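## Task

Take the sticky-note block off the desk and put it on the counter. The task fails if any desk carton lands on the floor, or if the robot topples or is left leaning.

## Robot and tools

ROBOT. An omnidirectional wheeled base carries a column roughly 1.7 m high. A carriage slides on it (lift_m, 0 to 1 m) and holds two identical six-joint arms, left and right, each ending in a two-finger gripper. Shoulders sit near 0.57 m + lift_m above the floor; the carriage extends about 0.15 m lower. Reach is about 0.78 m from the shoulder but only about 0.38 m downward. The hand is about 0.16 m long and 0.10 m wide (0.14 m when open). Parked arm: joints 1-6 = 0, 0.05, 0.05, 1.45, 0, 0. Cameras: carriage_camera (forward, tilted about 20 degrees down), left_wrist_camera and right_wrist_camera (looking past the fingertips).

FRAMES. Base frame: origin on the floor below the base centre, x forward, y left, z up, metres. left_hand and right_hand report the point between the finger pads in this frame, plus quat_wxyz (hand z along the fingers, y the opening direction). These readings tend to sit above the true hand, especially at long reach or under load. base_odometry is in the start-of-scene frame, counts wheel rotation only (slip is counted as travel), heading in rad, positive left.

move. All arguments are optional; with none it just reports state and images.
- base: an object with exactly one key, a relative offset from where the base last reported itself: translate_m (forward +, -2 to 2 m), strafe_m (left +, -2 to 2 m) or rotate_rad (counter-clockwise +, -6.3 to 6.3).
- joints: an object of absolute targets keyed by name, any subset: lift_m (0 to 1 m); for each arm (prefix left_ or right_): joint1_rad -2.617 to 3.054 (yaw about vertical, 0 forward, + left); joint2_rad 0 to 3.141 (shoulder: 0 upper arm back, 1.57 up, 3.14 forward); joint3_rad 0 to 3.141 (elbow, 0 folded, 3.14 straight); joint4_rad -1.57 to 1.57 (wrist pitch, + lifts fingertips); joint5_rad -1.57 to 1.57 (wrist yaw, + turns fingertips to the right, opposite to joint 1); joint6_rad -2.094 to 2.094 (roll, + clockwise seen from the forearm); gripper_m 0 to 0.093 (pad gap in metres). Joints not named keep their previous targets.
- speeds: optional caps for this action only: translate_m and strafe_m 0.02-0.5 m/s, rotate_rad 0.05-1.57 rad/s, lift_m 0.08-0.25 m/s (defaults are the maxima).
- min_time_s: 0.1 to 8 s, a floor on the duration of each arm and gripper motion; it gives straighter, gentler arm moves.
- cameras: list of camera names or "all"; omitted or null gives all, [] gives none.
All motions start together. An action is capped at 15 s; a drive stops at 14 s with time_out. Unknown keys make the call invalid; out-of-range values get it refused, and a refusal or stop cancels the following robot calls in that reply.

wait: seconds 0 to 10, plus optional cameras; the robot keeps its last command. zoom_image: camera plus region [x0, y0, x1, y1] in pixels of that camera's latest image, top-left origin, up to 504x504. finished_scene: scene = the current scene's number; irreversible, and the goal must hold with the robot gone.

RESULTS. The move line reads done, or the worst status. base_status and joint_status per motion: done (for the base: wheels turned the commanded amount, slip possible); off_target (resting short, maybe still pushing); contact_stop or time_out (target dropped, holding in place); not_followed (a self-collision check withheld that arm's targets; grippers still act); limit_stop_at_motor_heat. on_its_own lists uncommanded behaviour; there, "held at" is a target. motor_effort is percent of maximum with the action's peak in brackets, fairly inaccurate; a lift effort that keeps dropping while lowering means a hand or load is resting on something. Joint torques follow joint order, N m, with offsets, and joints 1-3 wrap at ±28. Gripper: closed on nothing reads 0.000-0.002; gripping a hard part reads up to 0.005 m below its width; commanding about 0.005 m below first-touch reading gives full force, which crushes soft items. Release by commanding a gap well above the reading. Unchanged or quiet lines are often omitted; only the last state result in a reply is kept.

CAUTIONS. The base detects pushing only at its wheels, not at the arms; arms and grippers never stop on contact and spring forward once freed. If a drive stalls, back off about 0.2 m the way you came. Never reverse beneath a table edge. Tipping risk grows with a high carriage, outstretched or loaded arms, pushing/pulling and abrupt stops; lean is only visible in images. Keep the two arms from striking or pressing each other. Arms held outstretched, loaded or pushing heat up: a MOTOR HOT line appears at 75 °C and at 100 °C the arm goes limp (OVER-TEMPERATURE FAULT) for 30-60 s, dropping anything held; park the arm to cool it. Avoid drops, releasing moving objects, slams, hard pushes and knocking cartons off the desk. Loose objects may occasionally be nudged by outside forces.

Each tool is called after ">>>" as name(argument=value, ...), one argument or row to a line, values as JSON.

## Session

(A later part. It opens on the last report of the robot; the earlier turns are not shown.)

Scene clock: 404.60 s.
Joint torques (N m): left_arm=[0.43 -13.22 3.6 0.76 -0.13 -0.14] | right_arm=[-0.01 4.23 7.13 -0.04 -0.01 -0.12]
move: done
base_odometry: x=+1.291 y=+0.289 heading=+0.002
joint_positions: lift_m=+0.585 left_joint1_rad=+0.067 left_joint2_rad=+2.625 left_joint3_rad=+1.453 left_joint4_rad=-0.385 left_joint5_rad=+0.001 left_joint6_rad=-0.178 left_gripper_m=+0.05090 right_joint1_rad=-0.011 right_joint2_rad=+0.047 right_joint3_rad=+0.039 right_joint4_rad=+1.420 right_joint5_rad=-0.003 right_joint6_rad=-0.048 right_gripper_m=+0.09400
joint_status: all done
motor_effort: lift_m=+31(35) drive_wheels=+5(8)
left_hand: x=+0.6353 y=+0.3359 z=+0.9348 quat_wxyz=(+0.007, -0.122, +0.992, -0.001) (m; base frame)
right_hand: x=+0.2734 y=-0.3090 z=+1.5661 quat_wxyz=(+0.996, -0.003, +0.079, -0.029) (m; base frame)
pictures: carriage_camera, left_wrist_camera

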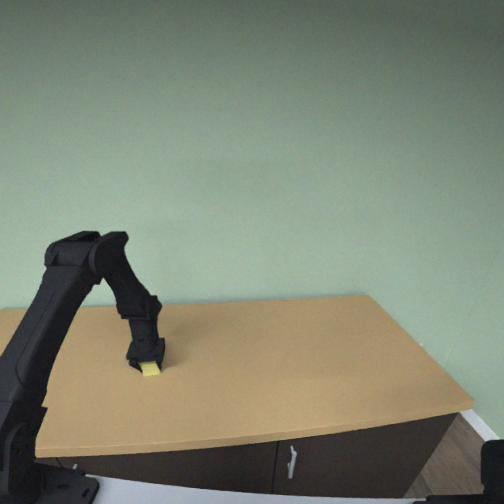

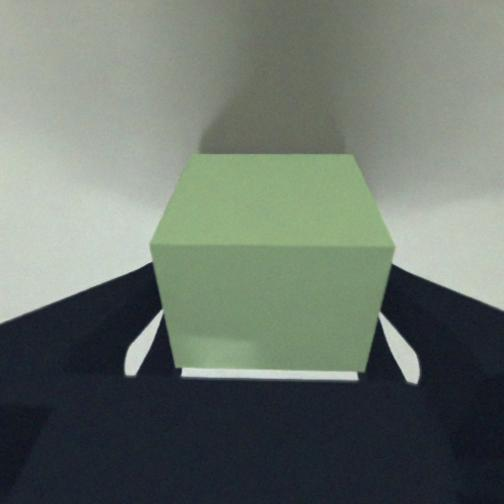

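>>> move(
  joints={"lift_m": 0.576},
  speeds={"lift_m": 0.08},
  cameras=[],
)

>>> move(
  joints={"left_gripper_m": 0.09},
  min_time_s=2,
  cameras=["left_wrist_camera", "carriage_camera"],
)

Scene clock: 409.00 s.
move: done
joint_status: all done
motor_effort: lift_m=+25(26) drive_wheels=+7(8)
pictures: none

Scene clock: 411.30 s.
Joint torques (N m): left_arm=[0.43 -12.74 3.7 0.76 -0.12 -0.14] | right_arm=[-0.03 4.22 7.2 -0.04 0.02 -0.11]
move: done
base_odometry: x=+1.291 y=+0.289 heading=+0.002
joint_positions: lift_m=+0.576 left_joint1_rad=+0.067 left_joint2_rad=+2.619 left_joint3_rad=+1.453 left_joint4_rad=-0.381 left_joint5_rad=+0.000 left_joint6_rad=-0.179 left_gripper_m=+0.08994 right_joint1_rad=-0.011 right_joint2_rad=+0.047 right_joint3_rad=+0.039 right_joint4_rad=+1.420 right_joint5_rad=-0.003 right_joint6_rad=-0.048 right_gripper_m=+0.09400
joint_status: all done
motor_effort: lift_m=+25(25) drive_wheels=+7(8)
left_hand: x=+0.6382 y=+0.3361 z=+0.9289 quat_wxyz=(+0.012, -0.122, +0.992, +0.000) (m; base frame)
right_hand: x=+0.2734 y=-0.3090 z=+1.5577 quat_wxyz=(+0.996, -0.003, +0.079, -0.029) (m; base frame)
pictures: carriage_camera, left_wrist_camera

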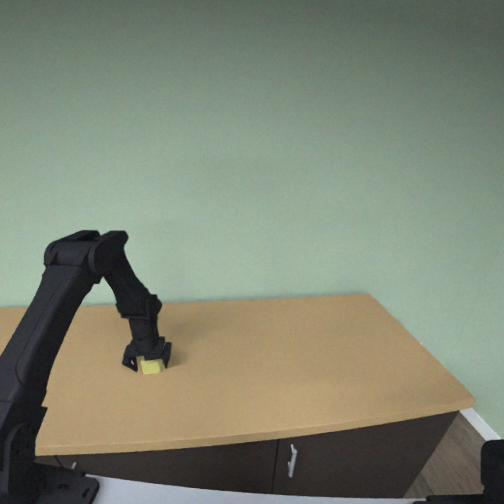

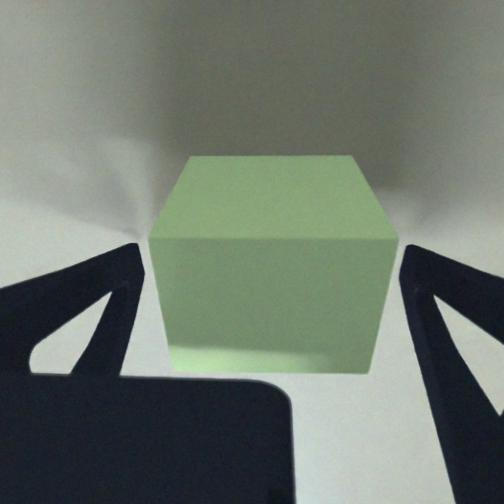

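Released. Lift straight up, then back away.

>>> move(
  joints={"lift_m": 0.8, "left_gripper_m": 0.093},
  speeds={"lift_m": 0.1},
  cameras=["left_wrist_camera"],
)

>>> move(
  base={"translate_m": -0.5},
  speeds={"translate_m": 0.25},
  cameras=["carriage_camera"],
)

Scene clock: 417.90 s.
move: done
joint_status: all done
motor_effort: lift_m=+31(38) drive_wheels=+6(9)
pictures: left_wrist_camera

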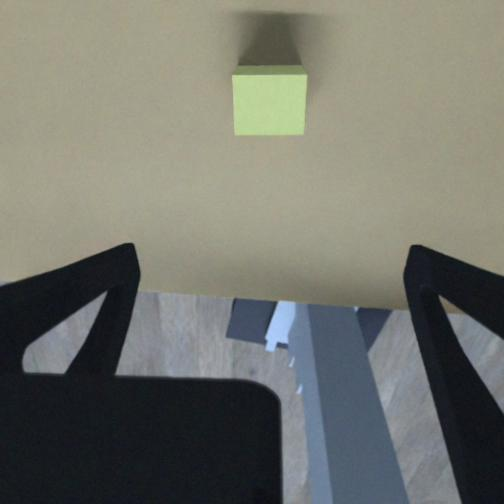

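Scene clock: 421.30 s.
Joint torques (N m): left_arm=[0.51 -13.61 3.67 0.6 -0.13 -0.13] | right_arm=[0.01 4.23 7.16 -0.05 0.01 -0.13]
move: done
base_odometry: x=+0.791 y=+0.288 heading=+0.003
base_status: done
joint_positions: lift_m=+0.800 left_joint1_rad=+0.065 left_joint2_rad=+2.628 left_joint3_rad=+1.453 left_joint4_rad=-0.368 left_joint5_rad=+0.000 left_joint6_rad=-0.179 left_gripper_m=+0.09292 right_joint1_rad=-0.011 right_joint2_rad=+0.047 right_joint3_rad=+0.039 right_joint4_rad=+1.420 right_joint5_rad=-0.002 right_joint6_rad=-0.048 right_gripper_m=+0.09400
motor_effort: lift_m=+31(31) drive_wheels=-9(18)
left_hand: x=+0.6387 y=+0.3354 z=+1.1489 quat_wxyz=(+0.014, -0.121, +0.992, -0.001) (m; base frame)
right_hand: x=+0.2733 y=-0.3090 z=+1.7812 quat_wxyz=(+0.996, -0.003, +0.079, -0.029) (m; base frame)
pictures: carriage_camera

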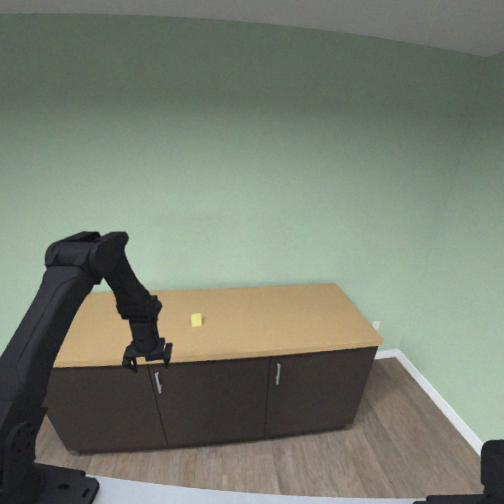

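>>> move(
  joints={"left_joint1_rad": 0, "left_joint2_rad": 0.05, "left_joint3_rad": 0.05, "left_joint4_rad": 1.45, "left_joint5_rad": 0, "left_joint6_rad": 0},
  base={"strafe_m": 0.647},
  min_time_s=2.5,
  cameras=[],
)

>>> move(
  joints={"right_joint1_rad": 0, "right_joint2_rad": 2.76, "right_joint3_rad": 1.7175, "right_joint4_rad": -0.528, "right_joint5_rad": 0, "right_joint6_rad": 0},
  min_time_s=2.5,
  cameras=["carriage_camera", "right_wrist_camera"],
)

Scene clock: 462.00 s.
move: done
base_status: done
joint_status: all done
motor_effort: lift_m=+31(31) drive_wheels=-5(11)
pictures: none

Scene clock: 464.90 s.
Joint torques (N m): left_arm=[0.34 3.43 4.66 -0.09 -0.11 0.04] | right_arm=[0.77 -13.07 6.93 0.17 0.05 0.02]
move: done
base_odometry: x=+0.789 y=+0.935 heading=+0.003
joint_positions: lift_m=+0.800 left_joint1_rad=+0.004 left_joint2_rad=+0.060 left_joint3_rad=+0.063 left_joint4_rad=+1.439 left_joint5_rad=-0.001 left_joint6_rad=-0.008 left_gripper_m=+0.09292 right_joint1_rad=-0.009 right_joint2_rad=+2.759 right_joint3_rad=+1.699 right_joint4_rad=-0.509 right_joint5_rad=-0.003 right_joint6_rad=-0.014 right_gripper_m=+0.09400
joint_status: all done
motor_effort: lift_m=+31(31) drive_wheels=+1(6)
left_hand: x=+0.2655 y=+0.3093 z=+1.7883 quat_wxyz=(+0.998, -0.001, +0.064, -0.002) (m; base frame)
right_hand: x=+0.6702 y=-0.3124 z=+1.1361 quat_wxyz=(+0.001, -0.002, +1.000, +0.001) (m; base frame)
pictures: carriage_camera, right_wrist_camera

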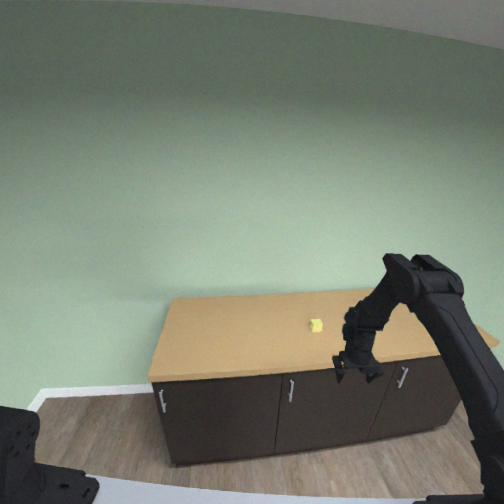

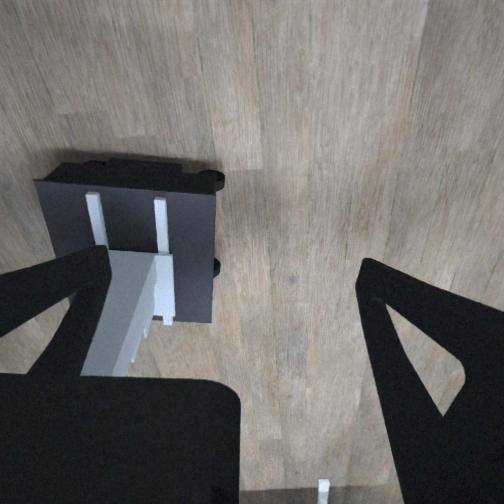

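>>> move(
  base={"translate_m": 0.46},
  speeds={"translate_m": 0.25},
  cameras=["carriage_camera", "right_wrist_camera"],
)

>>> move(
  joints={"lift_m": 0.67},
  speeds={"lift_m": 0.15},
  cameras=["right_wrist_camera"],
)

Scene clock: 473.67 s.
move: done
base_status: done
motor_effort: lift_m=+31(31) drive_wheels=+4(13)
pictures: carriage_camera, right_wrist_camera

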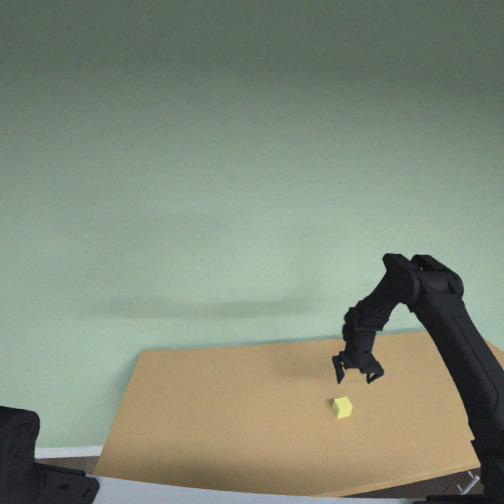

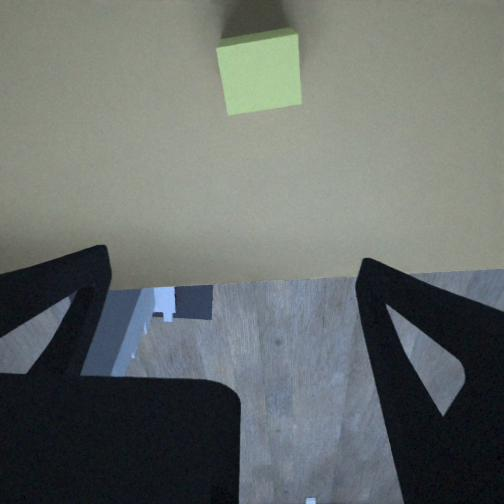

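Scene clock: 474.97 s.
Joint torques (N m): left_arm=[0.31 3.77 5.16 -0.16 -0.11 0.03] | right_arm=[0.73 -13.72 6.27 0.25 0.04 0.02]
move: done
base_odometry: x=+1.249 y=+0.937 heading=+0.004
joint_positions: lift_m=+0.670 left_joint1_rad=+0.004 left_joint2_rad=+0.056 left_joint3_rad=+0.058 left_joint4_rad=+1.445 left_joint5_rad=-0.001 left_joint6_rad=-0.008 left_gripper_m=+0.09292 right_joint1_rad=-0.009 right_joint2_rad=+2.766 right_joint3_rad=+1.706 right_joint4_rad=-0.519 right_joint5_rad=-0.003 right_joint6_rad=-0.013 right_gripper_m=+0.09400
joint_status: all done
motor_effort: lift_m=+28(28) drive_wheels=-9(9)
left_hand: x=+0.2645 y=+0.3093 z=+1.6575 quat_wxyz=(+0.998, -0.001, +0.062, -0.002) (m; base frame)
right_hand: x=+0.6683 y=-0.3124 z=+1.0047 quat_wxyz=(-0.004, -0.002, +1.000, +0.001) (m; base frame)
pictures: right_wrist_camera

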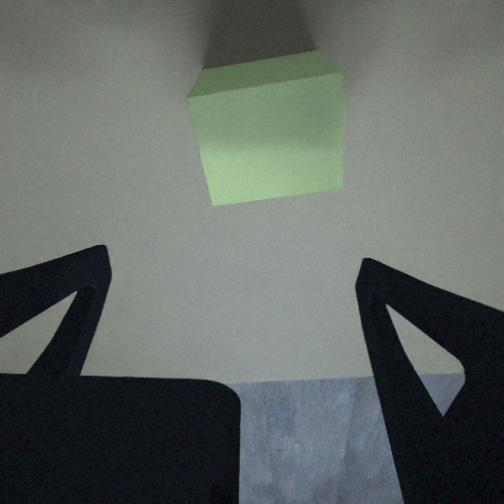

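>>> move(
  joints={"right_joint1_rad": -0.03, "right_joint2_rad": 2.82, "right_joint3_rad": 1.87, "right_joint4_rad": -0.61, "right_joint6_rad": -0.275, "lift_m": 0.64},
  speeds={"lift_m": 0.15},
  min_time_s=1,
  cameras=["right_wrist_camera"],
)

>>> move(
  joints={"lift_m": 0.6},
  speeds={"lift_m": 0.1},
  cameras=["right_wrist_camera"],
)

Scene clock: 499.47 s.
move: done
joint_status: all done
motor_effort: lift_m=+27(29) drive_wheels=+3(9)
pictures: right_wrist_camera

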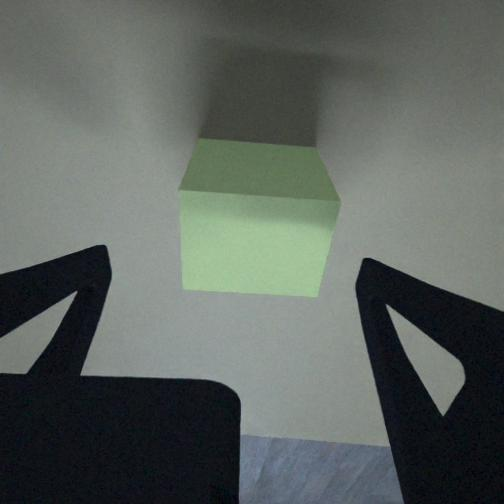

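Scene clock: 500.27 s.
Joint torques (N m): left_arm=[0.28 3.81 5.3 -0.13 -0.11 0.05] | right_arm=[-0.66 -14.02 6.93 0.24 0.03 -0.26]
move: done
base_odometry: x=+1.249 y=+0.937 heading=+0.004
joint_positions: lift_m=+0.600 left_joint1_rad=+0.004 left_joint2_rad=+0.055 left_joint3_rad=+0.057 left_joint4_rad=+1.445 left_joint5_rad=-0.001 left_joint6_rad=-0.008 left_gripper_m=+0.09292 right_joint1_rad=-0.023 right_joint2_rad=+2.822 right_joint3_rad=+1.856 right_joint4_rad=-0.599 right_joint5_rad=-0.003 right_joint6_rad=-0.261 right_gripper_m=+0.09400
joint_status: all done
motor_effort: lift_m=+28(29) drive_wheels=-8(9)
left_hand: x=+0.2645 y=+0.3093 z=+1.5871 quat_wxyz=(+0.998, -0.001, +0.062, -0.002) (m; base frame)
right_hand: x=+0.6932 y=-0.3191 z=+0.9376 quat_wxyz=(+0.003, -0.119, +0.993, +0.001) (m; base frame)
pictures: right_wrist_camera

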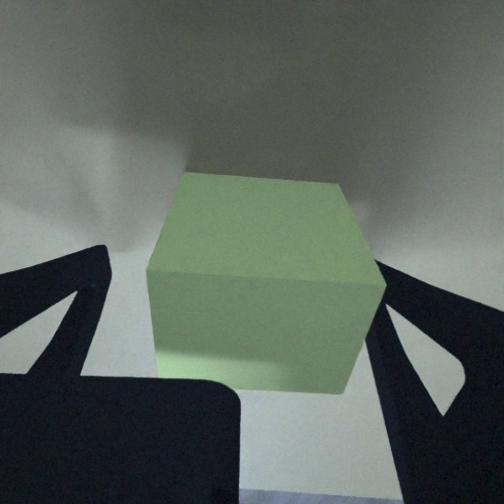

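>>> move(
  joints={"lift_m": 0.75},
  speeds={"lift_m": 0.15},
  cameras=["right_wrist_camera"],
)

>>> move(
  base={"translate_m": -0.4},
  joints={"right_joint1_rad": 0, "right_joint2_rad": 0.05, "right_joint3_rad": 0.05, "right_joint4_rad": 1.45, "right_joint5_rad": 0, "right_joint6_rad": 0},
  min_time_s=2,
  cameras=["carriage_camera"],
)

Scene clock: 510.60 s.
move: done
joint_status: all done
motor_effort: lift_m=+31(38) drive_wheels=+7(10)
pictures: right_wrist_camera

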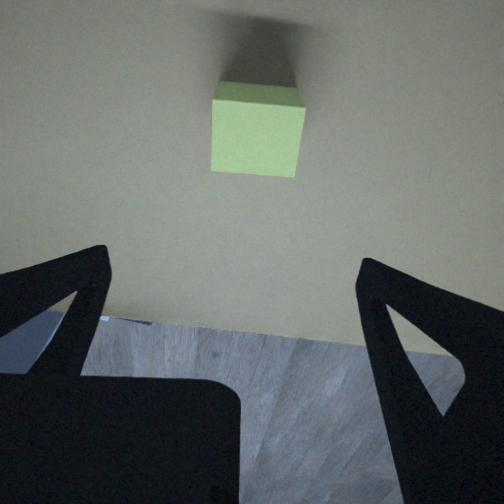

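Scene clock: 513.43 s.
Joint torques (N m): left_arm=[0.35 3.88 5.26 -0.19 -0.11 0.05] | right_arm=[0.65 3.78 5.85 0.04 0.04 0.01]
move: done
base_odometry: x=+0.849 y=+0.936 heading=+0.004
base_status: done
joint_positions: lift_m=+0.750 left_joint1_rad=+0.003 left_joint2_rad=+0.055 left_joint3_rad=+0.057 left_joint4_rad=+1.447 left_joint5_rad=+0.000 left_joint6_rad=-0.008 left_gripper_m=+0.09292 right_joint1_rad=-0.008 right_joint2_rad=+0.053 right_joint3_rad=+0.056 right_joint4_rad=+1.436 right_joint5_rad=-0.003 right_joint6_rad=-0.014 right_gripper_m=+0.09400
joint_status: all done
motor_effort: lift_m=+31(31) drive_wheels=-3(16)
left_hand: x=+0.2641 y=+0.3092 z=+1.7369 quat_wxyz=(+0.998, -0.001, +0.061, -0.002) (m; base frame)
right_hand: x=+0.2661 y=-0.3088 z=+1.7365 quat_wxyz=(+0.998, -0.002, +0.066, -0.011) (m; base frame)
pictures: carriage_camera

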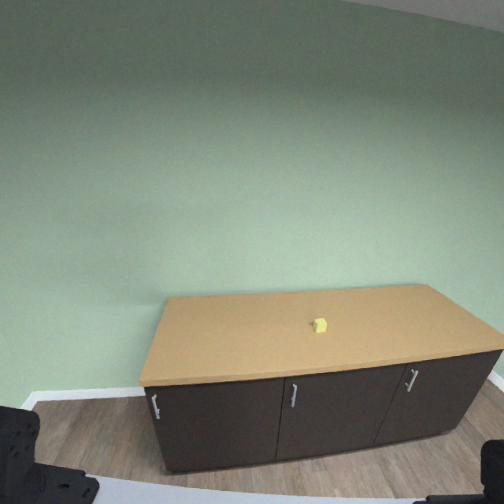

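>>> finished_scene(
  scene=1,
)

The scene is finished: the task was done.


## Next scene

Take the foam block off the desk and put it on the counter. The task fails if any desk carton lands on the floor, or if the robot topples or is left leaning.

>>> move(
  cameras=["carriage_camera"],
)

Scene clock: 0.00 s.
Joint torques (N m): no reading
base_odometry: x=+0.000 y=+0.000 heading=+0.000
base_status: not commanded
joint_positions: lift_m=+0.300 left_joint1_rad=-0.005 left_joint2_rad=+0.047 left_joint3_rad=+0.038 left_joint4_rad=+1.447 left_joint5_rad=-0.039 left_joint6_rad=-0.008 left_gripper_m=+0.09396 right_joint1_rad=+0.004 right_joint2_rad=+0.041 right_joint3_rad=+0.059 right_joint4_rad=+1.486 right_joint5_rad=-0.003 right_joint6_rad=+0.011 right_gripper_m=+0.09396
joint_status: not commanded
motor_effort: lift_m=+30 drive_wheels=+0
left_hand: x=+0.2672 y=+0.3155 z=+1.2819 quat_wxyz=(+0.998, -0.020, +0.066, -0.006) (m; base frame)
right_hand: x=+0.2492 y=-0.3084 z=+1.2886 quat_wxyz=(+0.999, -0.001, +0.033, +0.008) (m; base frame)
pictures: carriage_camera
Images, in order (width x height): carriage_camera 504x504.

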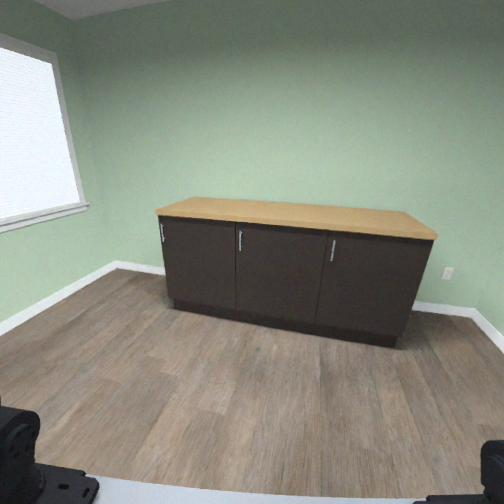

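>>> move(
  base={"rotate_rad": 3.14},
  joints={"lift_m": 0.8},
  cameras=["carriage_camera"],
)

>>> zoom_image(
  camera="carriage_camera",
  region=[100, 200, 504, 504],
)

Scene clock: 8.03 s.
Joint torques (N m): left_arm=[0.66 4.23 6.02 -0.19 -0.1 -0.05] | right_arm=[-0.03 4.55 6.99 -0.27 0 -0.12]
move: done
base_odometry: x=+0.000 y=+0.000 heading=+3.139
base_status: done
joint_positions: lift_m=+0.800 left_joint1_rad=-0.005 left_joint2_rad=+0.047 left_joint3_rad=+0.038 left_joint4_rad=+1.444 left_joint5_rad=-0.039 left_joint6_rad=-0.008 left_gripper_m=+0.09398 right_joint1_rad=+0.004 right_joint2_rad=+0.041 right_joint3_rad=+0.059 right_joint4_rad=+1.484 right_joint5_rad=-0.003 right_joint6_rad=+0.011 right_gripper_m=+0.09398
joint_status: all done
motor_effort: lift_m=+31(38) drive_wheels=+6(19)
left_hand: x=+0.2678 y=+0.3155 z=+1.7817 quat_wxyz=(+0.998, -0.020, +0.068, -0.006) (m; base frame)
right_hand: x=+0.2496 y=-0.3084 z=+1.7884 quat_wxyz=(+0.999, -0.001, +0.034, +0.008) (m; base frame)
pictures: carriage_camera

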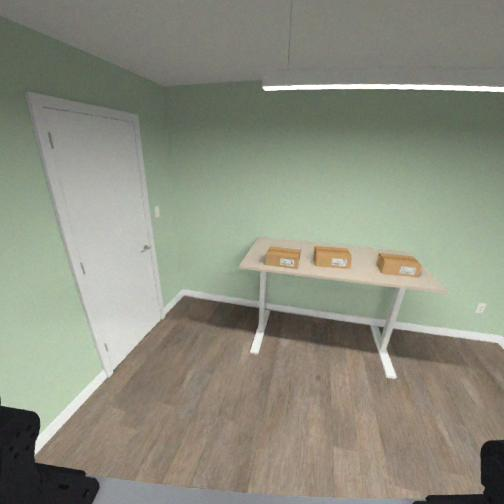

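Scaled by 1.248 from the camera's 504x504 image, which has a finer 720x720 frame.

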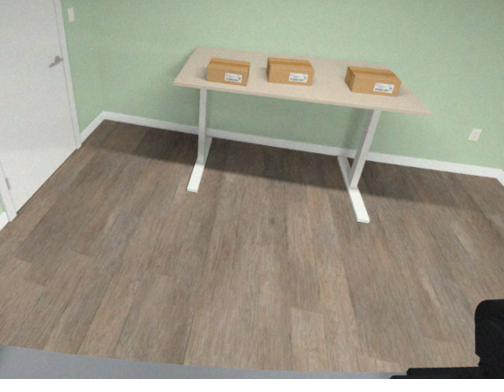

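>>> move(
  base={"rotate_rad": -0.27},
  joints={"lift_m": 1.0},
  cameras=[],
)

>>> move(
  base={"translate_m": 0.95},
  speeds={"translate_m": 0.35},
  cameras=["carriage_camera"],
)

>>> zoom_image(
  camera="carriage_camera",
  region=[80, 250, 504, 460],
)

Scene clock: 25.43 s.
move: done
base_status: done
joint_status: all done
joint sent to its limit — lift_m, upper limit.
motor_effort: lift_m=+31(38) drive_wheels=-9(15)
pictures: none

Scene clock: 29.83 s.
Joint torques (N m): left_arm=[0.61 4.33 5.96 -0.17 -0.08 -0.05] | right_arm=[-0.03 4.44 6.98 -0.28 0.01 -0.12]
move: done
base_odometry: x=-0.916 y=+0.253 heading=+2.871
base_status: done
joint_positions: lift_m=+0.997 left_joint1_rad=-0.005 left_joint2_rad=+0.047 left_joint3_rad=+0.038 left_joint4_rad=+1.445 left_joint5_rad=-0.039 left_joint6_rad=-0.008 left_gripper_m=+0.09398 right_joint1_rad=+0.004 right_joint2_rad=+0.041 right_joint3_rad=+0.059 right_joint4_rad=+1.484 right_joint5_rad=-0.003 right_joint6_rad=+0.011 right_gripper_m=+0.09398
motor_effort: lift_m=+31(31) drive_wheels=-12(21)
left_hand: x=+0.2676 y=+0.3155 z=+1.9788 quat_wxyz=(+0.998, -0.020, +0.067, -0.006) (m; base frame)
right_hand: x=+0.2496 y=-0.3084 z=+1.9855 quat_wxyz=(+0.999, -0.001, +0.034, +0.008) (m; base frame)
pictures: carriage_camera

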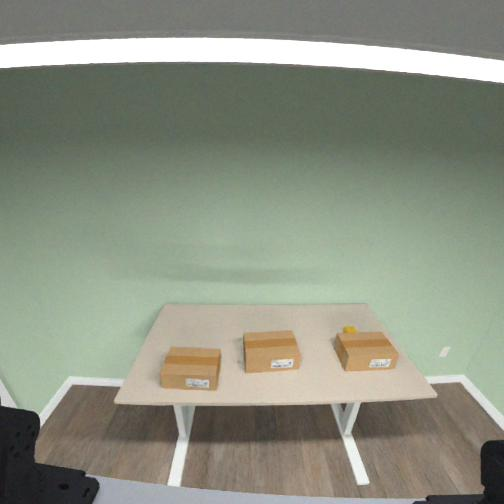

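Scaled by 1.189 from the camera's 504x504 image, which has a finer 720x720 frame.

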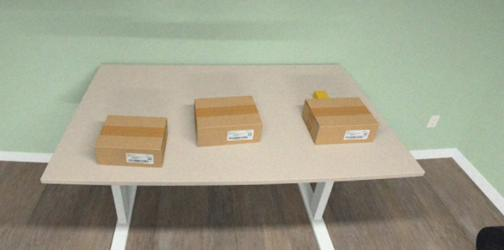

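>>> move(
  base={"strafe_m": -0.3},
  speeds={"strafe_m": 0.3},
  joints={"lift_m": 0.85},
  cameras=[],
)

>>> move(
  base={"translate_m": 0.5},
  joints={"right_joint1_rad": 0, "right_joint2_rad": 2.86, "right_joint3_rad": 1.96, "right_joint4_rad": -0.65, "right_joint5_rad": 0, "right_joint6_rad": 0},
  speeds={"translate_m": 0.25},
  min_time_s=2,
  cameras=["carriage_camera", "right_wrist_camera"],
)

Scene clock: 81.97 s.
move: done
base_status: done
joint_status: all done
motor_effort: lift_m=+27(29) drive_wheels=+1(12)
pictures: none

Scene clock: 85.27 s.
Joint torques (N m): left_arm=[0.61 4.25 6 -0.24 -0.09 -0.04] | right_arm=[-0.4 -14.41 7.66 0.23 0.05 -0.22]
move: done
base_odometry: x=-1.318 y=+0.676 heading=+2.871
base_status: done
joint_positions: lift_m=+0.850 left_joint1_rad=-0.005 left_joint2_rad=+0.047 left_joint3_rad=+0.038 left_joint4_rad=+1.446 left_joint5_rad=-0.039 left_joint6_rad=-0.008 left_gripper_m=+0.09398 right_joint1_rad=+0.004 right_joint2_rad=+2.861 right_joint3_rad=+1.942 right_joint4_rad=-0.631 right_joint5_rad=-0.003 right_joint6_rad=+0.011 right_gripper_m=+0.09398
joint_status: all done
motor_effort: lift_m=+27(28) drive_wheels=-7(12)
left_hand: x=+0.2673 y=+0.3156 z=+1.8321 quat_wxyz=(+0.998, -0.020, +0.067, -0.005) (m; base frame)
right_hand: x=+0.7078 y=-0.3064 z=+1.1871 quat_wxyz=(+0.010, +0.003, +1.000, +0.002) (m; base frame)
pictures: carriage_camera, right_wrist_camera
Images, in order (width x height): carriage_camera 504x504, right_wrist_camera 504x504.

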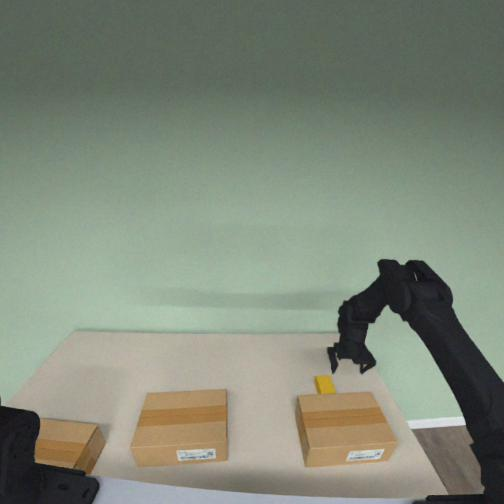

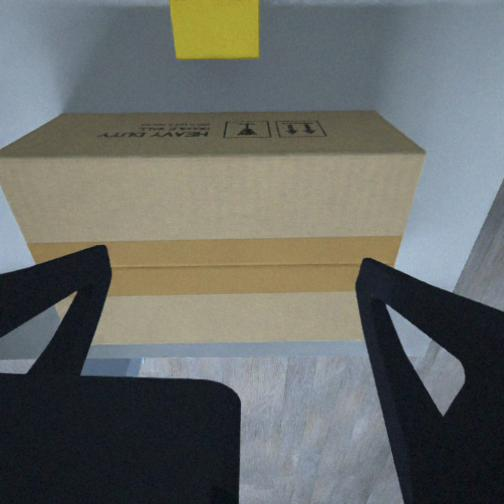

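>>> move(
  base={"translate_m": 0.09},
  joints={"right_joint1_rad": 0.03, "right_joint6_rad": -0.04, "lift_m": 0.78},
  speeds={"translate_m": 0.12, "lift_m": 0.12},
  min_time_s=1,
  cameras=["carriage_camera", "right_wrist_camera"],
)

Scene clock: 112.70 s.
Joint torques (N m): left_arm=[0.64 4.18 5.91 -0.26 -0.09 -0.05] | right_arm=[0.57 -14.72 7.32 0.29 0.04 -0.26]
move: done
base_odometry: x=-1.404 y=+0.701 heading=+2.870
base_status: done
joint_positions: lift_m=+0.780 left_joint1_rad=-0.005 left_joint2_rad=+0.047 left_joint3_rad=+0.038 left_joint4_rad=+1.447 left_joint5_rad=-0.040 left_joint6_rad=-0.008 left_gripper_m=+0.09398 right_joint1_rad=+0.023 right_joint2_rad=+2.865 right_joint3_rad=+1.944 right_joint4_rad=-0.641 right_joint5_rad=-0.003 right_joint6_rad=-0.027 right_gripper_m=+0.09398
joint_status: all done
motor_effort: lift_m=+28(28) drive_wheels=-9(14)
left_hand: x=+0.2671 y=+0.3157 z=+1.7621 quat_wxyz=(+0.998, -0.020, +0.066, -0.005) (m; base frame)
right_hand: x=+0.7050 y=-0.2978 z=+1.1158 quat_wxyz=(+0.005, -0.025, +1.000, +0.001) (m; base frame)
pictures: carriage_camera, right_wrist_camera

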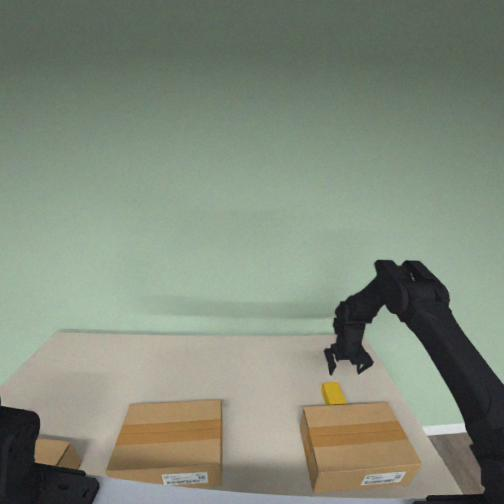

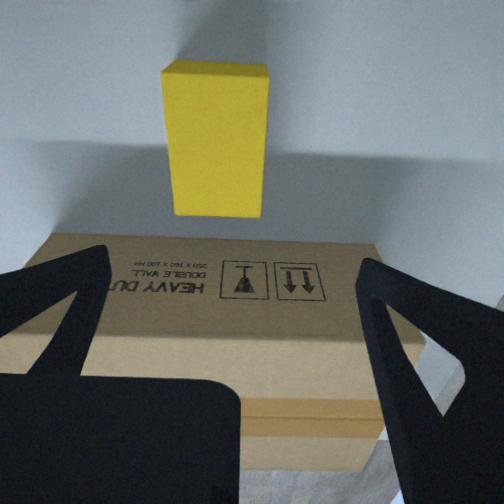

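>>> move(
  joints={"right_joint1_rad": 0.068, "right_joint6_rad": -0.05, "lift_m": 0.71},
  speeds={"lift_m": 0.1},
  min_time_s=0.6,
  cameras=["right_wrist_camera"],
)

Scene clock: 128.73 s.
Joint torques (N m): left_arm=[0.51 4.22 6 -0.23 -0.08 -0.04] | right_arm=[0.13 -14.9 7.06 0.31 0.04 -0.25]
move: done
base_odometry: x=-1.404 y=+0.701 heading=+2.870
joint_positions: lift_m=+0.710 left_joint1_rad=-0.005 left_joint2_rad=+0.047 left_joint3_rad=+0.038 left_joint4_rad=+1.447 left_joint5_rad=-0.040 left_joint6_rad=-0.008 left_gripper_m=+0.09398 right_joint1_rad=+0.066 right_joint2_rad=+2.867 right_joint3_rad=+1.948 right_joint4_rad=-0.643 right_joint5_rad=-0.003 right_joint6_rad=-0.037 right_gripper_m=+0.09398
joint_status: all done
motor_effort: lift_m=+28(28) drive_wheels=-7(9)
left_hand: x=+0.2671 y=+0.3157 z=+1.6920 quat_wxyz=(+0.998, -0.020, +0.066, -0.005) (m; base frame)
right_hand: x=+0.7043 y=-0.2772 z=+1.0454 quat_wxyz=(+0.004, -0.052, +0.999, +0.001) (m; base frame)
pictures: right_wrist_camera

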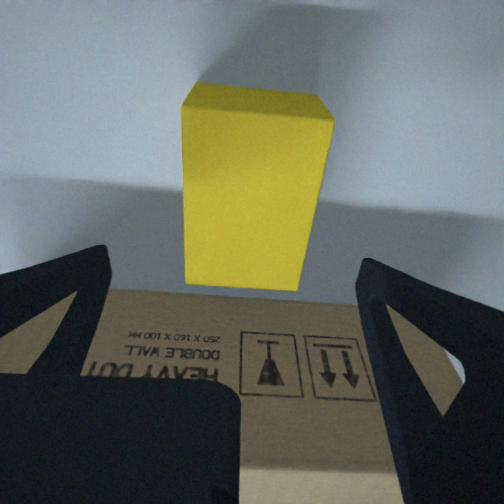

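>>> move(
  joints={"lift_m": 0.665},
  speeds={"lift_m": 0.08},
  cameras=["right_wrist_camera"],
)

Scene clock: 138.63 s.
Joint torques (N m): left_arm=[0.62 4.19 5.89 -0.22 -0.09 -0.05] | right_arm=[0.12 -15.08 6.87 0.32 0.04 -0.24]
move: done
base_odometry: x=-1.404 y=+0.701 heading=+2.870
joint_positions: lift_m=+0.665 left_joint1_rad=-0.005 left_joint2_rad=+0.047 left_joint3_rad=+0.038 left_joint4_rad=+1.447 left_joint5_rad=-0.040 left_joint6_rad=-0.008 left_gripper_m=+0.09398 right_joint1_rad=+0.066 right_joint2_rad=+2.868 right_joint3_rad=+1.949 right_joint4_rad=-0.644 right_joint5_rad=-0.003 right_joint6_rad=-0.037 right_gripper_m=+0.09398
joint_status: all done
motor_effort: lift_m=+27(28) drive_wheels=-8(9)
left_hand: x=+0.2671 y=+0.3157 z=+1.6471 quat_wxyz=(+0.998, -0.020, +0.066, -0.005) (m; base frame)
right_hand: x=+0.7042 y=-0.2772 z=+1.0003 quat_wxyz=(+0.004, -0.052, +0.999, +0.001) (m; base frame)
pictures: right_wrist_camera

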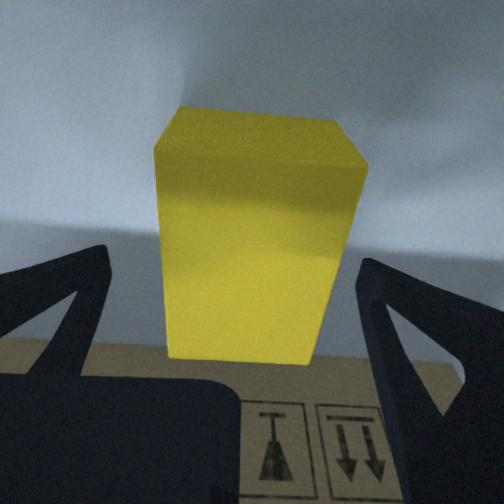

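>>> move(
  joints={"lift_m": 0.646},
  speeds={"lift_m": 0.08},
  cameras=["right_wrist_camera"],
)

Scene clock: 143.67 s.
Joint torques (N m): left_arm=[0.53 4.23 5.96 -0.24 -0.09 -0.06] | right_arm=[0.13 -15.16 6.75 0.33 0.05 -0.24]
move: done
base_odometry: x=-1.404 y=+0.701 heading=+2.870
joint_positions: lift_m=+0.646 left_joint1_rad=-0.005 left_joint2_rad=+0.047 left_joint3_rad=+0.038 left_joint4_rad=+1.447 left_joint5_rad=-0.040 left_joint6_rad=-0.008 left_gripper_m=+0.09398 right_joint1_rad=+0.066 right_joint2_rad=+2.869 right_joint3_rad=+1.950 right_joint4_rad=-0.646 right_joint5_rad=-0.003 right_joint6_rad=-0.037 right_gripper_m=+0.09398
joint_status: all done
motor_effort: lift_m=+28(28) drive_wheels=-8(10)
left_hand: x=+0.2671 y=+0.3157 z=+1.6281 quat_wxyz=(+0.998, -0.020, +0.066, -0.005) (m; base frame)
right_hand: x=+0.7039 y=-0.2772 z=+0.9810 quat_wxyz=(+0.003, -0.052, +0.999, +0.001) (m; base frame)
pictures: right_wrist_camera

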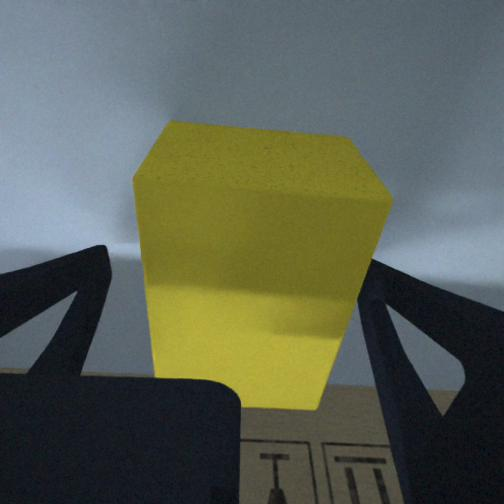

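>>> move(
  joints={"right_gripper_m": 0.045},
  min_time_s=1.5,
  cameras=["right_wrist_camera"],
)

Scene clock: 148.30 s.
Joint torques (N m): left_arm=[0.58 4.22 5.97 -0.22 -0.07 -0.05] | right_arm=[0.13 -15.16 6.75 0.33 0.04 -0.25]
move: off_target
base_odometry: x=-1.404 y=+0.701 heading=+2.870
joint_positions: lift_m=+0.646 left_joint1_rad=-0.005 left_joint2_rad=+0.047 left_joint3_rad=+0.038 left_joint4_rad=+1.447 left_joint5_rad=-0.040 left_joint6_rad=-0.008 left_gripper_m=+0.09398 right_joint1_rad=+0.066 right_joint2_rad=+2.869 right_joint3_rad=+1.950 right_joint4_rad=-0.646 right_joint5_rad=-0.003 right_joint6_rad=-0.038 right_gripper_m=+0.05661
joint_status: right_gripper_m off_target (ended at +0.05664, target +0.04500)
motor_effort: lift_m=+27(28) drive_wheels=+4(6)
left_hand: x=+0.2671 y=+0.3157 z=+1.6281 quat_wxyz=(+0.998, -0.020, +0.066, -0.005) (m; base frame)
right_hand: x=+0.7039 y=-0.2772 z=+0.9810 quat_wxyz=(+0.003, -0.052, +0.999, +0.001) (m; base frame)
pictures: right_wrist_camera

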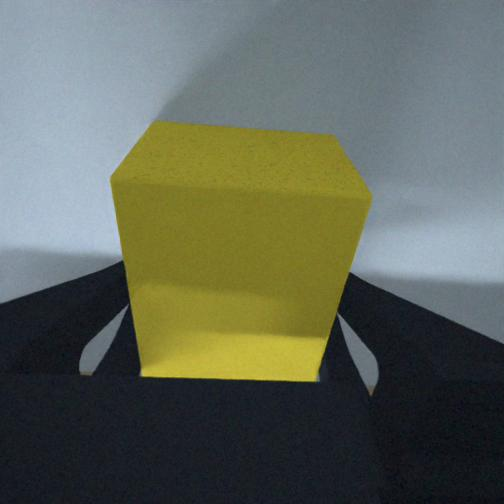

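>>> move(
  joints={"lift_m": 0.82},
  speeds={"lift_m": 0.15},
  cameras=["carriage_camera", "right_wrist_camera"],
)

>>> move(
  base={"translate_m": -1.2},
  speeds={"translate_m": 0.35},
  cameras=[],
)

>>> move(
  base={"rotate_rad": -3.14},
  speeds={"rotate_rad": 1.0},
  cameras=["carriage_camera", "right_wrist_camera"],
)

Scene clock: 167.17 s.
move: done
joint_status: all done
motor_effort: lift_m=+31(38) drive_wheels=+4(9)
pictures: carriage_camera, right_wrist_camera

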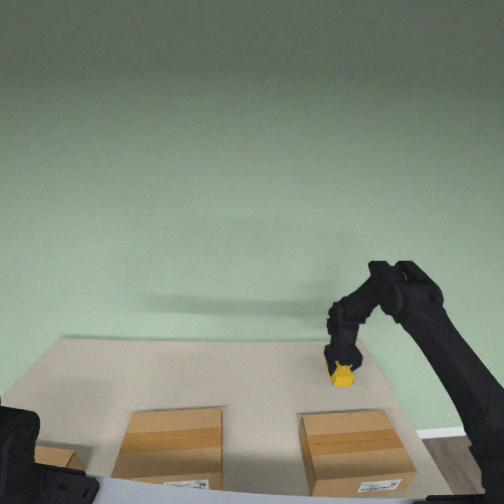

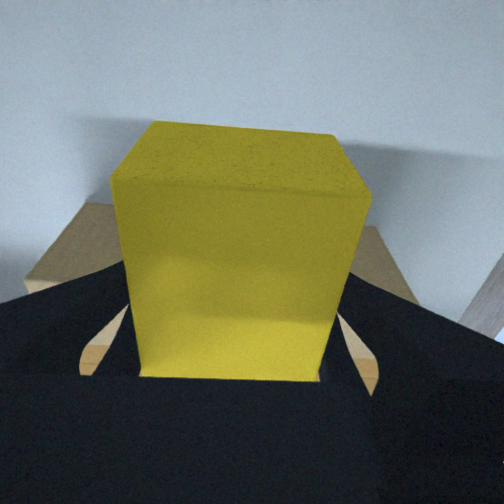

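Scene clock: 172.40 s.
move: done
base_status: done
motor_effort: lift_m=+31(31) drive_wheels=-3(16)
pictures: none

Scene clock: 177.10 s.
Joint torques (N m): left_arm=[0.66 4.21 6.02 -0.2 -0.07 -0.05] | right_arm=[0.55 -15.36 6.72 0.33 0.03 -0.25]
move: done
base_odometry: x=-0.248 y=+0.380 heading=-0.269
base_status: done
joint_positions: lift_m=+0.820 left_joint1_rad=-0.005 left_joint2_rad=+0.047 left_joint3_rad=+0.038 left_joint4_rad=+1.446 left_joint5_rad=-0.040 left_joint6_rad=-0.008 left_gripper_m=+0.09400 right_joint1_rad=+0.062 right_joint2_rad=+2.871 right_joint3_rad=+1.951 right_joint4_rad=-0.646 right_joint5_rad=-0.002 right_joint6_rad=-0.038 right_gripper_m=+0.05658
motor_effort: lift_m=+31(31) drive_wheels=+7(17)
left_hand: x=+0.2674 y=+0.3157 z=+1.8017 quat_wxyz=(+0.998, -0.020, +0.067, -0.005) (m; base frame)
right_hand: x=+0.7033 y=-0.2795 z=+1.1539 quat_wxyz=(+0.002, -0.050, +0.999, +0.001) (m; base frame)
pictures: carriage_camera, right_wrist_camera

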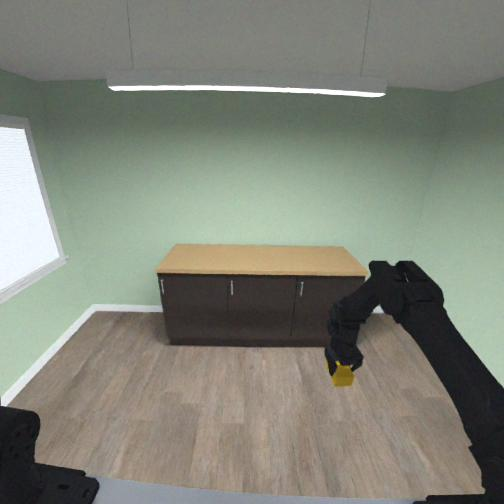

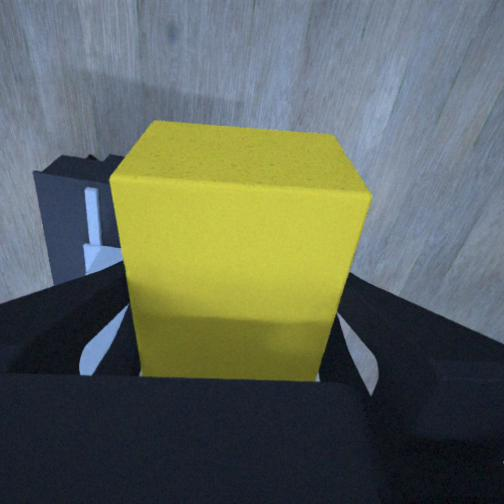

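>>> move(
  base={"translate_m": 1.42},
  speeds={"translate_m": 0.35},
  joints={"lift_m": 0.7},
  cameras=["carriage_camera", "right_wrist_camera"],
)

Scene clock: 188.63 s.
Joint torques (N m): left_arm=[0.61 4.23 6.02 -0.2 -0.08 -0.04] | right_arm=[0.51 -15.45 6.64 0.37 0.04 -0.23]
move: done
base_odometry: x=+1.120 y=-0.001 heading=-0.271
base_status: done
joint_positions: lift_m=+0.700 left_joint1_rad=-0.005 left_joint2_rad=+0.047 left_joint3_rad=+0.038 left_joint4_rad=+1.446 left_joint5_rad=-0.040 left_joint6_rad=-0.008 left_gripper_m=+0.09400 right_joint1_rad=+0.062 right_joint2_rad=+2.872 right_joint3_rad=+1.951 right_joint4_rad=-0.649 right_joint5_rad=-0.002 right_joint6_rad=-0.038 right_gripper_m=+0.05658
joint_status: all done
motor_effort: lift_m=+28(28) drive_wheels=-10(23)
left_hand: x=+0.2673 y=+0.3157 z=+1.6820 quat_wxyz=(+0.998, -0.020, +0.067, -0.005) (m; base frame)
right_hand: x=+0.7023 y=-0.2794 z=+1.0338 quat_wxyz=(+0.000, -0.050, +0.999, +0.001) (m; base frame)
pictures: carriage_camera, right_wrist_camera

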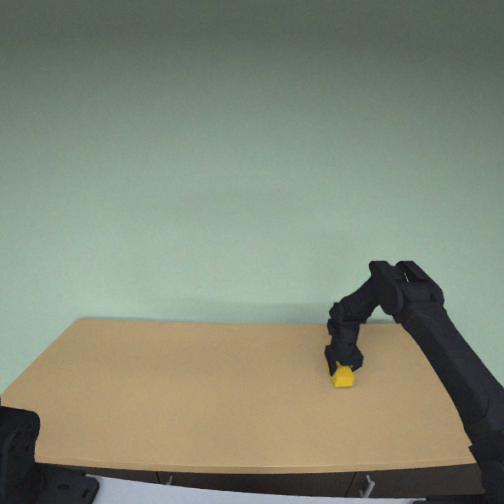

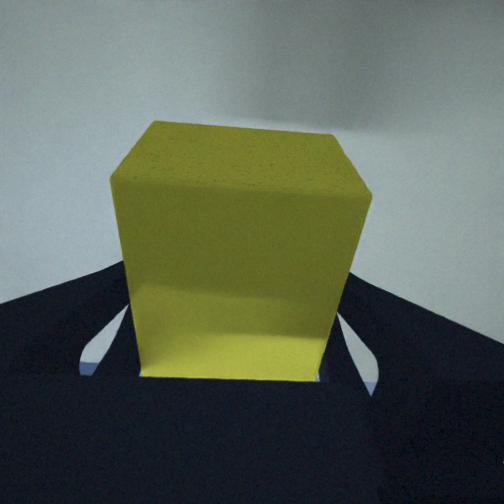

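>>> move(
  joints={"lift_m": 0.635},
  speeds={"lift_m": 0.1},
  cameras=["right_wrist_camera"],
)

Scene clock: 200.37 s.
Joint torques (N m): left_arm=[0.59 4.16 6.01 -0.22 -0.08 -0.04] | right_arm=[0.47 -15.39 6.61 0.36 0.03 -0.24]
move: done
base_odometry: x=+1.120 y=-0.001 heading=-0.271
joint_positions: lift_m=+0.635 left_joint1_rad=-0.005 left_joint2_rad=+0.047 left_joint3_rad=+0.038 left_joint4_rad=+1.446 left_joint5_rad=-0.040 left_joint6_rad=-0.008 left_gripper_m=+0.09400 right_joint1_rad=+0.062 right_joint2_rad=+2.872 right_joint3_rad=+1.951 right_joint4_rad=-0.650 right_joint5_rad=-0.002 right_joint6_rad=-0.038 right_gripper_m=+0.05658
joint_status: all done
motor_effort: lift_m=+28(28) drive_wheels=-10(11)
left_hand: x=+0.2673 y=+0.3157 z=+1.6170 quat_wxyz=(+0.998, -0.020, +0.067, -0.005) (m; base frame)
right_hand: x=+0.7022 y=-0.2794 z=+0.9687 quat_wxyz=(+0.000, -0.050, +0.999, +0.001) (m; base frame)
pictures: right_wrist_camera

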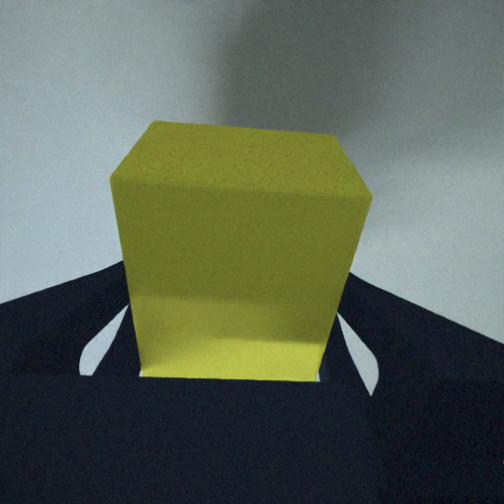

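>>> move(
  joints={"lift_m": 0.615},
  speeds={"lift_m": 0.08},
  cameras=[],
)

>>> move(
  joints={"lift_m": 0.605},
  speeds={"lift_m": 0.08},
  cameras=["right_wrist_camera"],
)

Scene clock: 205.43 s.
move: done
joint_status: all done
motor_effort: lift_m=+28(29) drive_wheels=-11(11)
pictures: none

Scene clock: 205.97 s.
Joint torques (N m): left_arm=[0.64 4.3 5.93 -0.22 -0.08 -0.05] | right_arm=[0.46 -15.23 6.38 0.37 0.03 -0.23]
move: done
base_odometry: x=+1.120 y=-0.001 heading=-0.271
joint_positions: lift_m=+0.605 left_joint1_rad=-0.005 left_joint2_rad=+0.047 left_joint3_rad=+0.038 left_joint4_rad=+1.446 left_joint5_rad=-0.040 left_joint6_rad=-0.008 left_gripper_m=+0.09400 right_joint1_rad=+0.062 right_joint2_rad=+2.869 right_joint3_rad=+1.954 right_joint4_rad=-0.649 right_joint5_rad=-0.002 right_joint6_rad=-0.038 right_gripper_m=+0.05658
joint_status: all done
motor_effort: lift_m=+26(27) drive_wheels=-11(12)
left_hand: x=+0.2673 y=+0.3157 z=+1.5872 quat_wxyz=(+0.998, -0.020, +0.067, -0.005) (m; base frame)
right_hand: x=+0.7046 y=-0.2793 z=+0.9408 quat_wxyz=(+0.003, -0.050, +0.999, +0.001) (m; base frame)
pictures: right_wrist_camera

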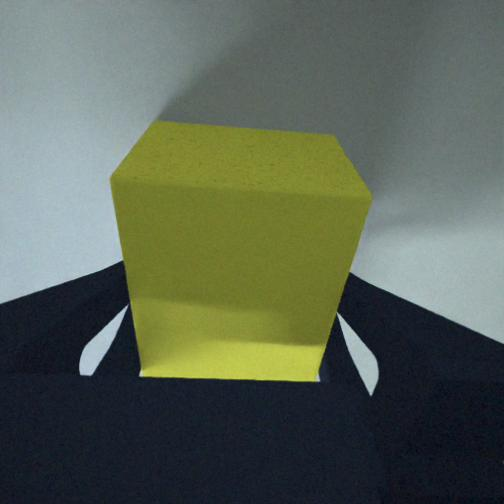

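>>> move(
  joints={"right_gripper_m": 0.09},
  min_time_s=1.5,
  cameras=["right_wrist_camera"],
)

>>> move(
  joints={"lift_m": 0.75},
  speeds={"lift_m": 0.12},
  cameras=["carriage_camera", "right_wrist_camera"],
)

Scene clock: 212.07 s.
move: done
joint_status: all done
motor_effort: lift_m=+26(26) drive_wheels=-11(13)
pictures: right_wrist_camera

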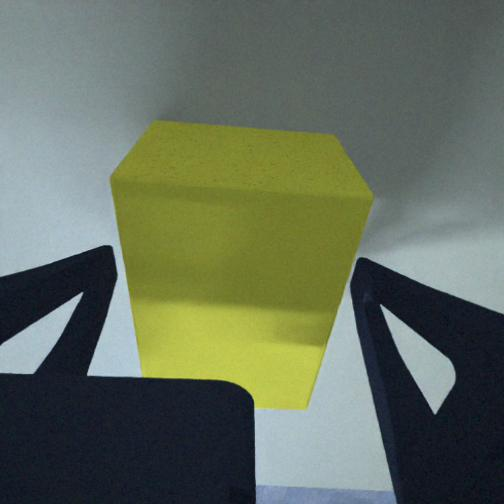

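Scene clock: 213.67 s.
Joint torques (N m): left_arm=[0.61 4.31 5.97 -0.23 -0.08 -0.04] | right_arm=[0.49 -15.34 6.27 0.37 0.04 -0.22]
move: done
base_odometry: x=+1.120 y=-0.001 heading=-0.271
joint_positions: lift_m=+0.750 left_joint1_rad=-0.005 left_joint2_rad=+0.047 left_joint3_rad=+0.038 left_joint4_rad=+1.446 left_joint5_rad=-0.040 left_joint6_rad=-0.008 left_gripper_m=+0.09400 right_joint1_rad=+0.062 right_joint2_rad=+2.871 right_joint3_rad=+1.954 right_joint4_rad=-0.650 right_joint5_rad=-0.002 right_joint6_rad=-0.039 right_gripper_m=+0.08994
joint_status: all done
motor_effort: lift_m=+30(38) drive_wheels=+6(12)
left_hand: x=+0.2673 y=+0.3157 z=+1.7318 quat_wxyz=(+0.998, -0.020, +0.067, -0.005) (m; base frame)
right_hand: x=+0.7039 y=-0.2793 z=+1.0848 quat_wxyz=(+0.002, -0.051, +0.999, +0.001) (m; base frame)
pictures: carriage_camera, right_wrist_camera

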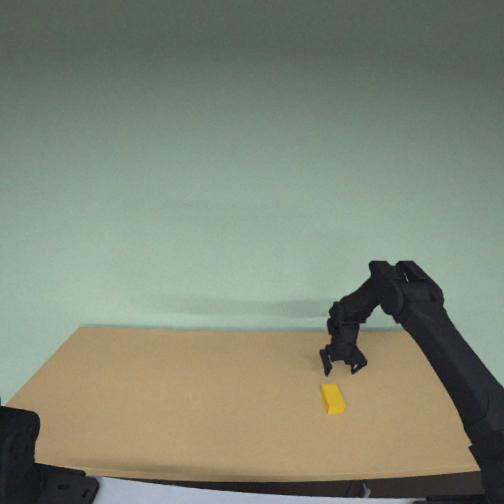

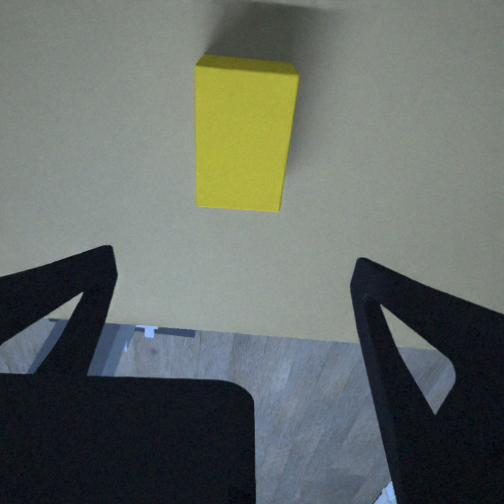

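>>> finished_scene(
  scene=2,
)

The scene is finished: the task was done.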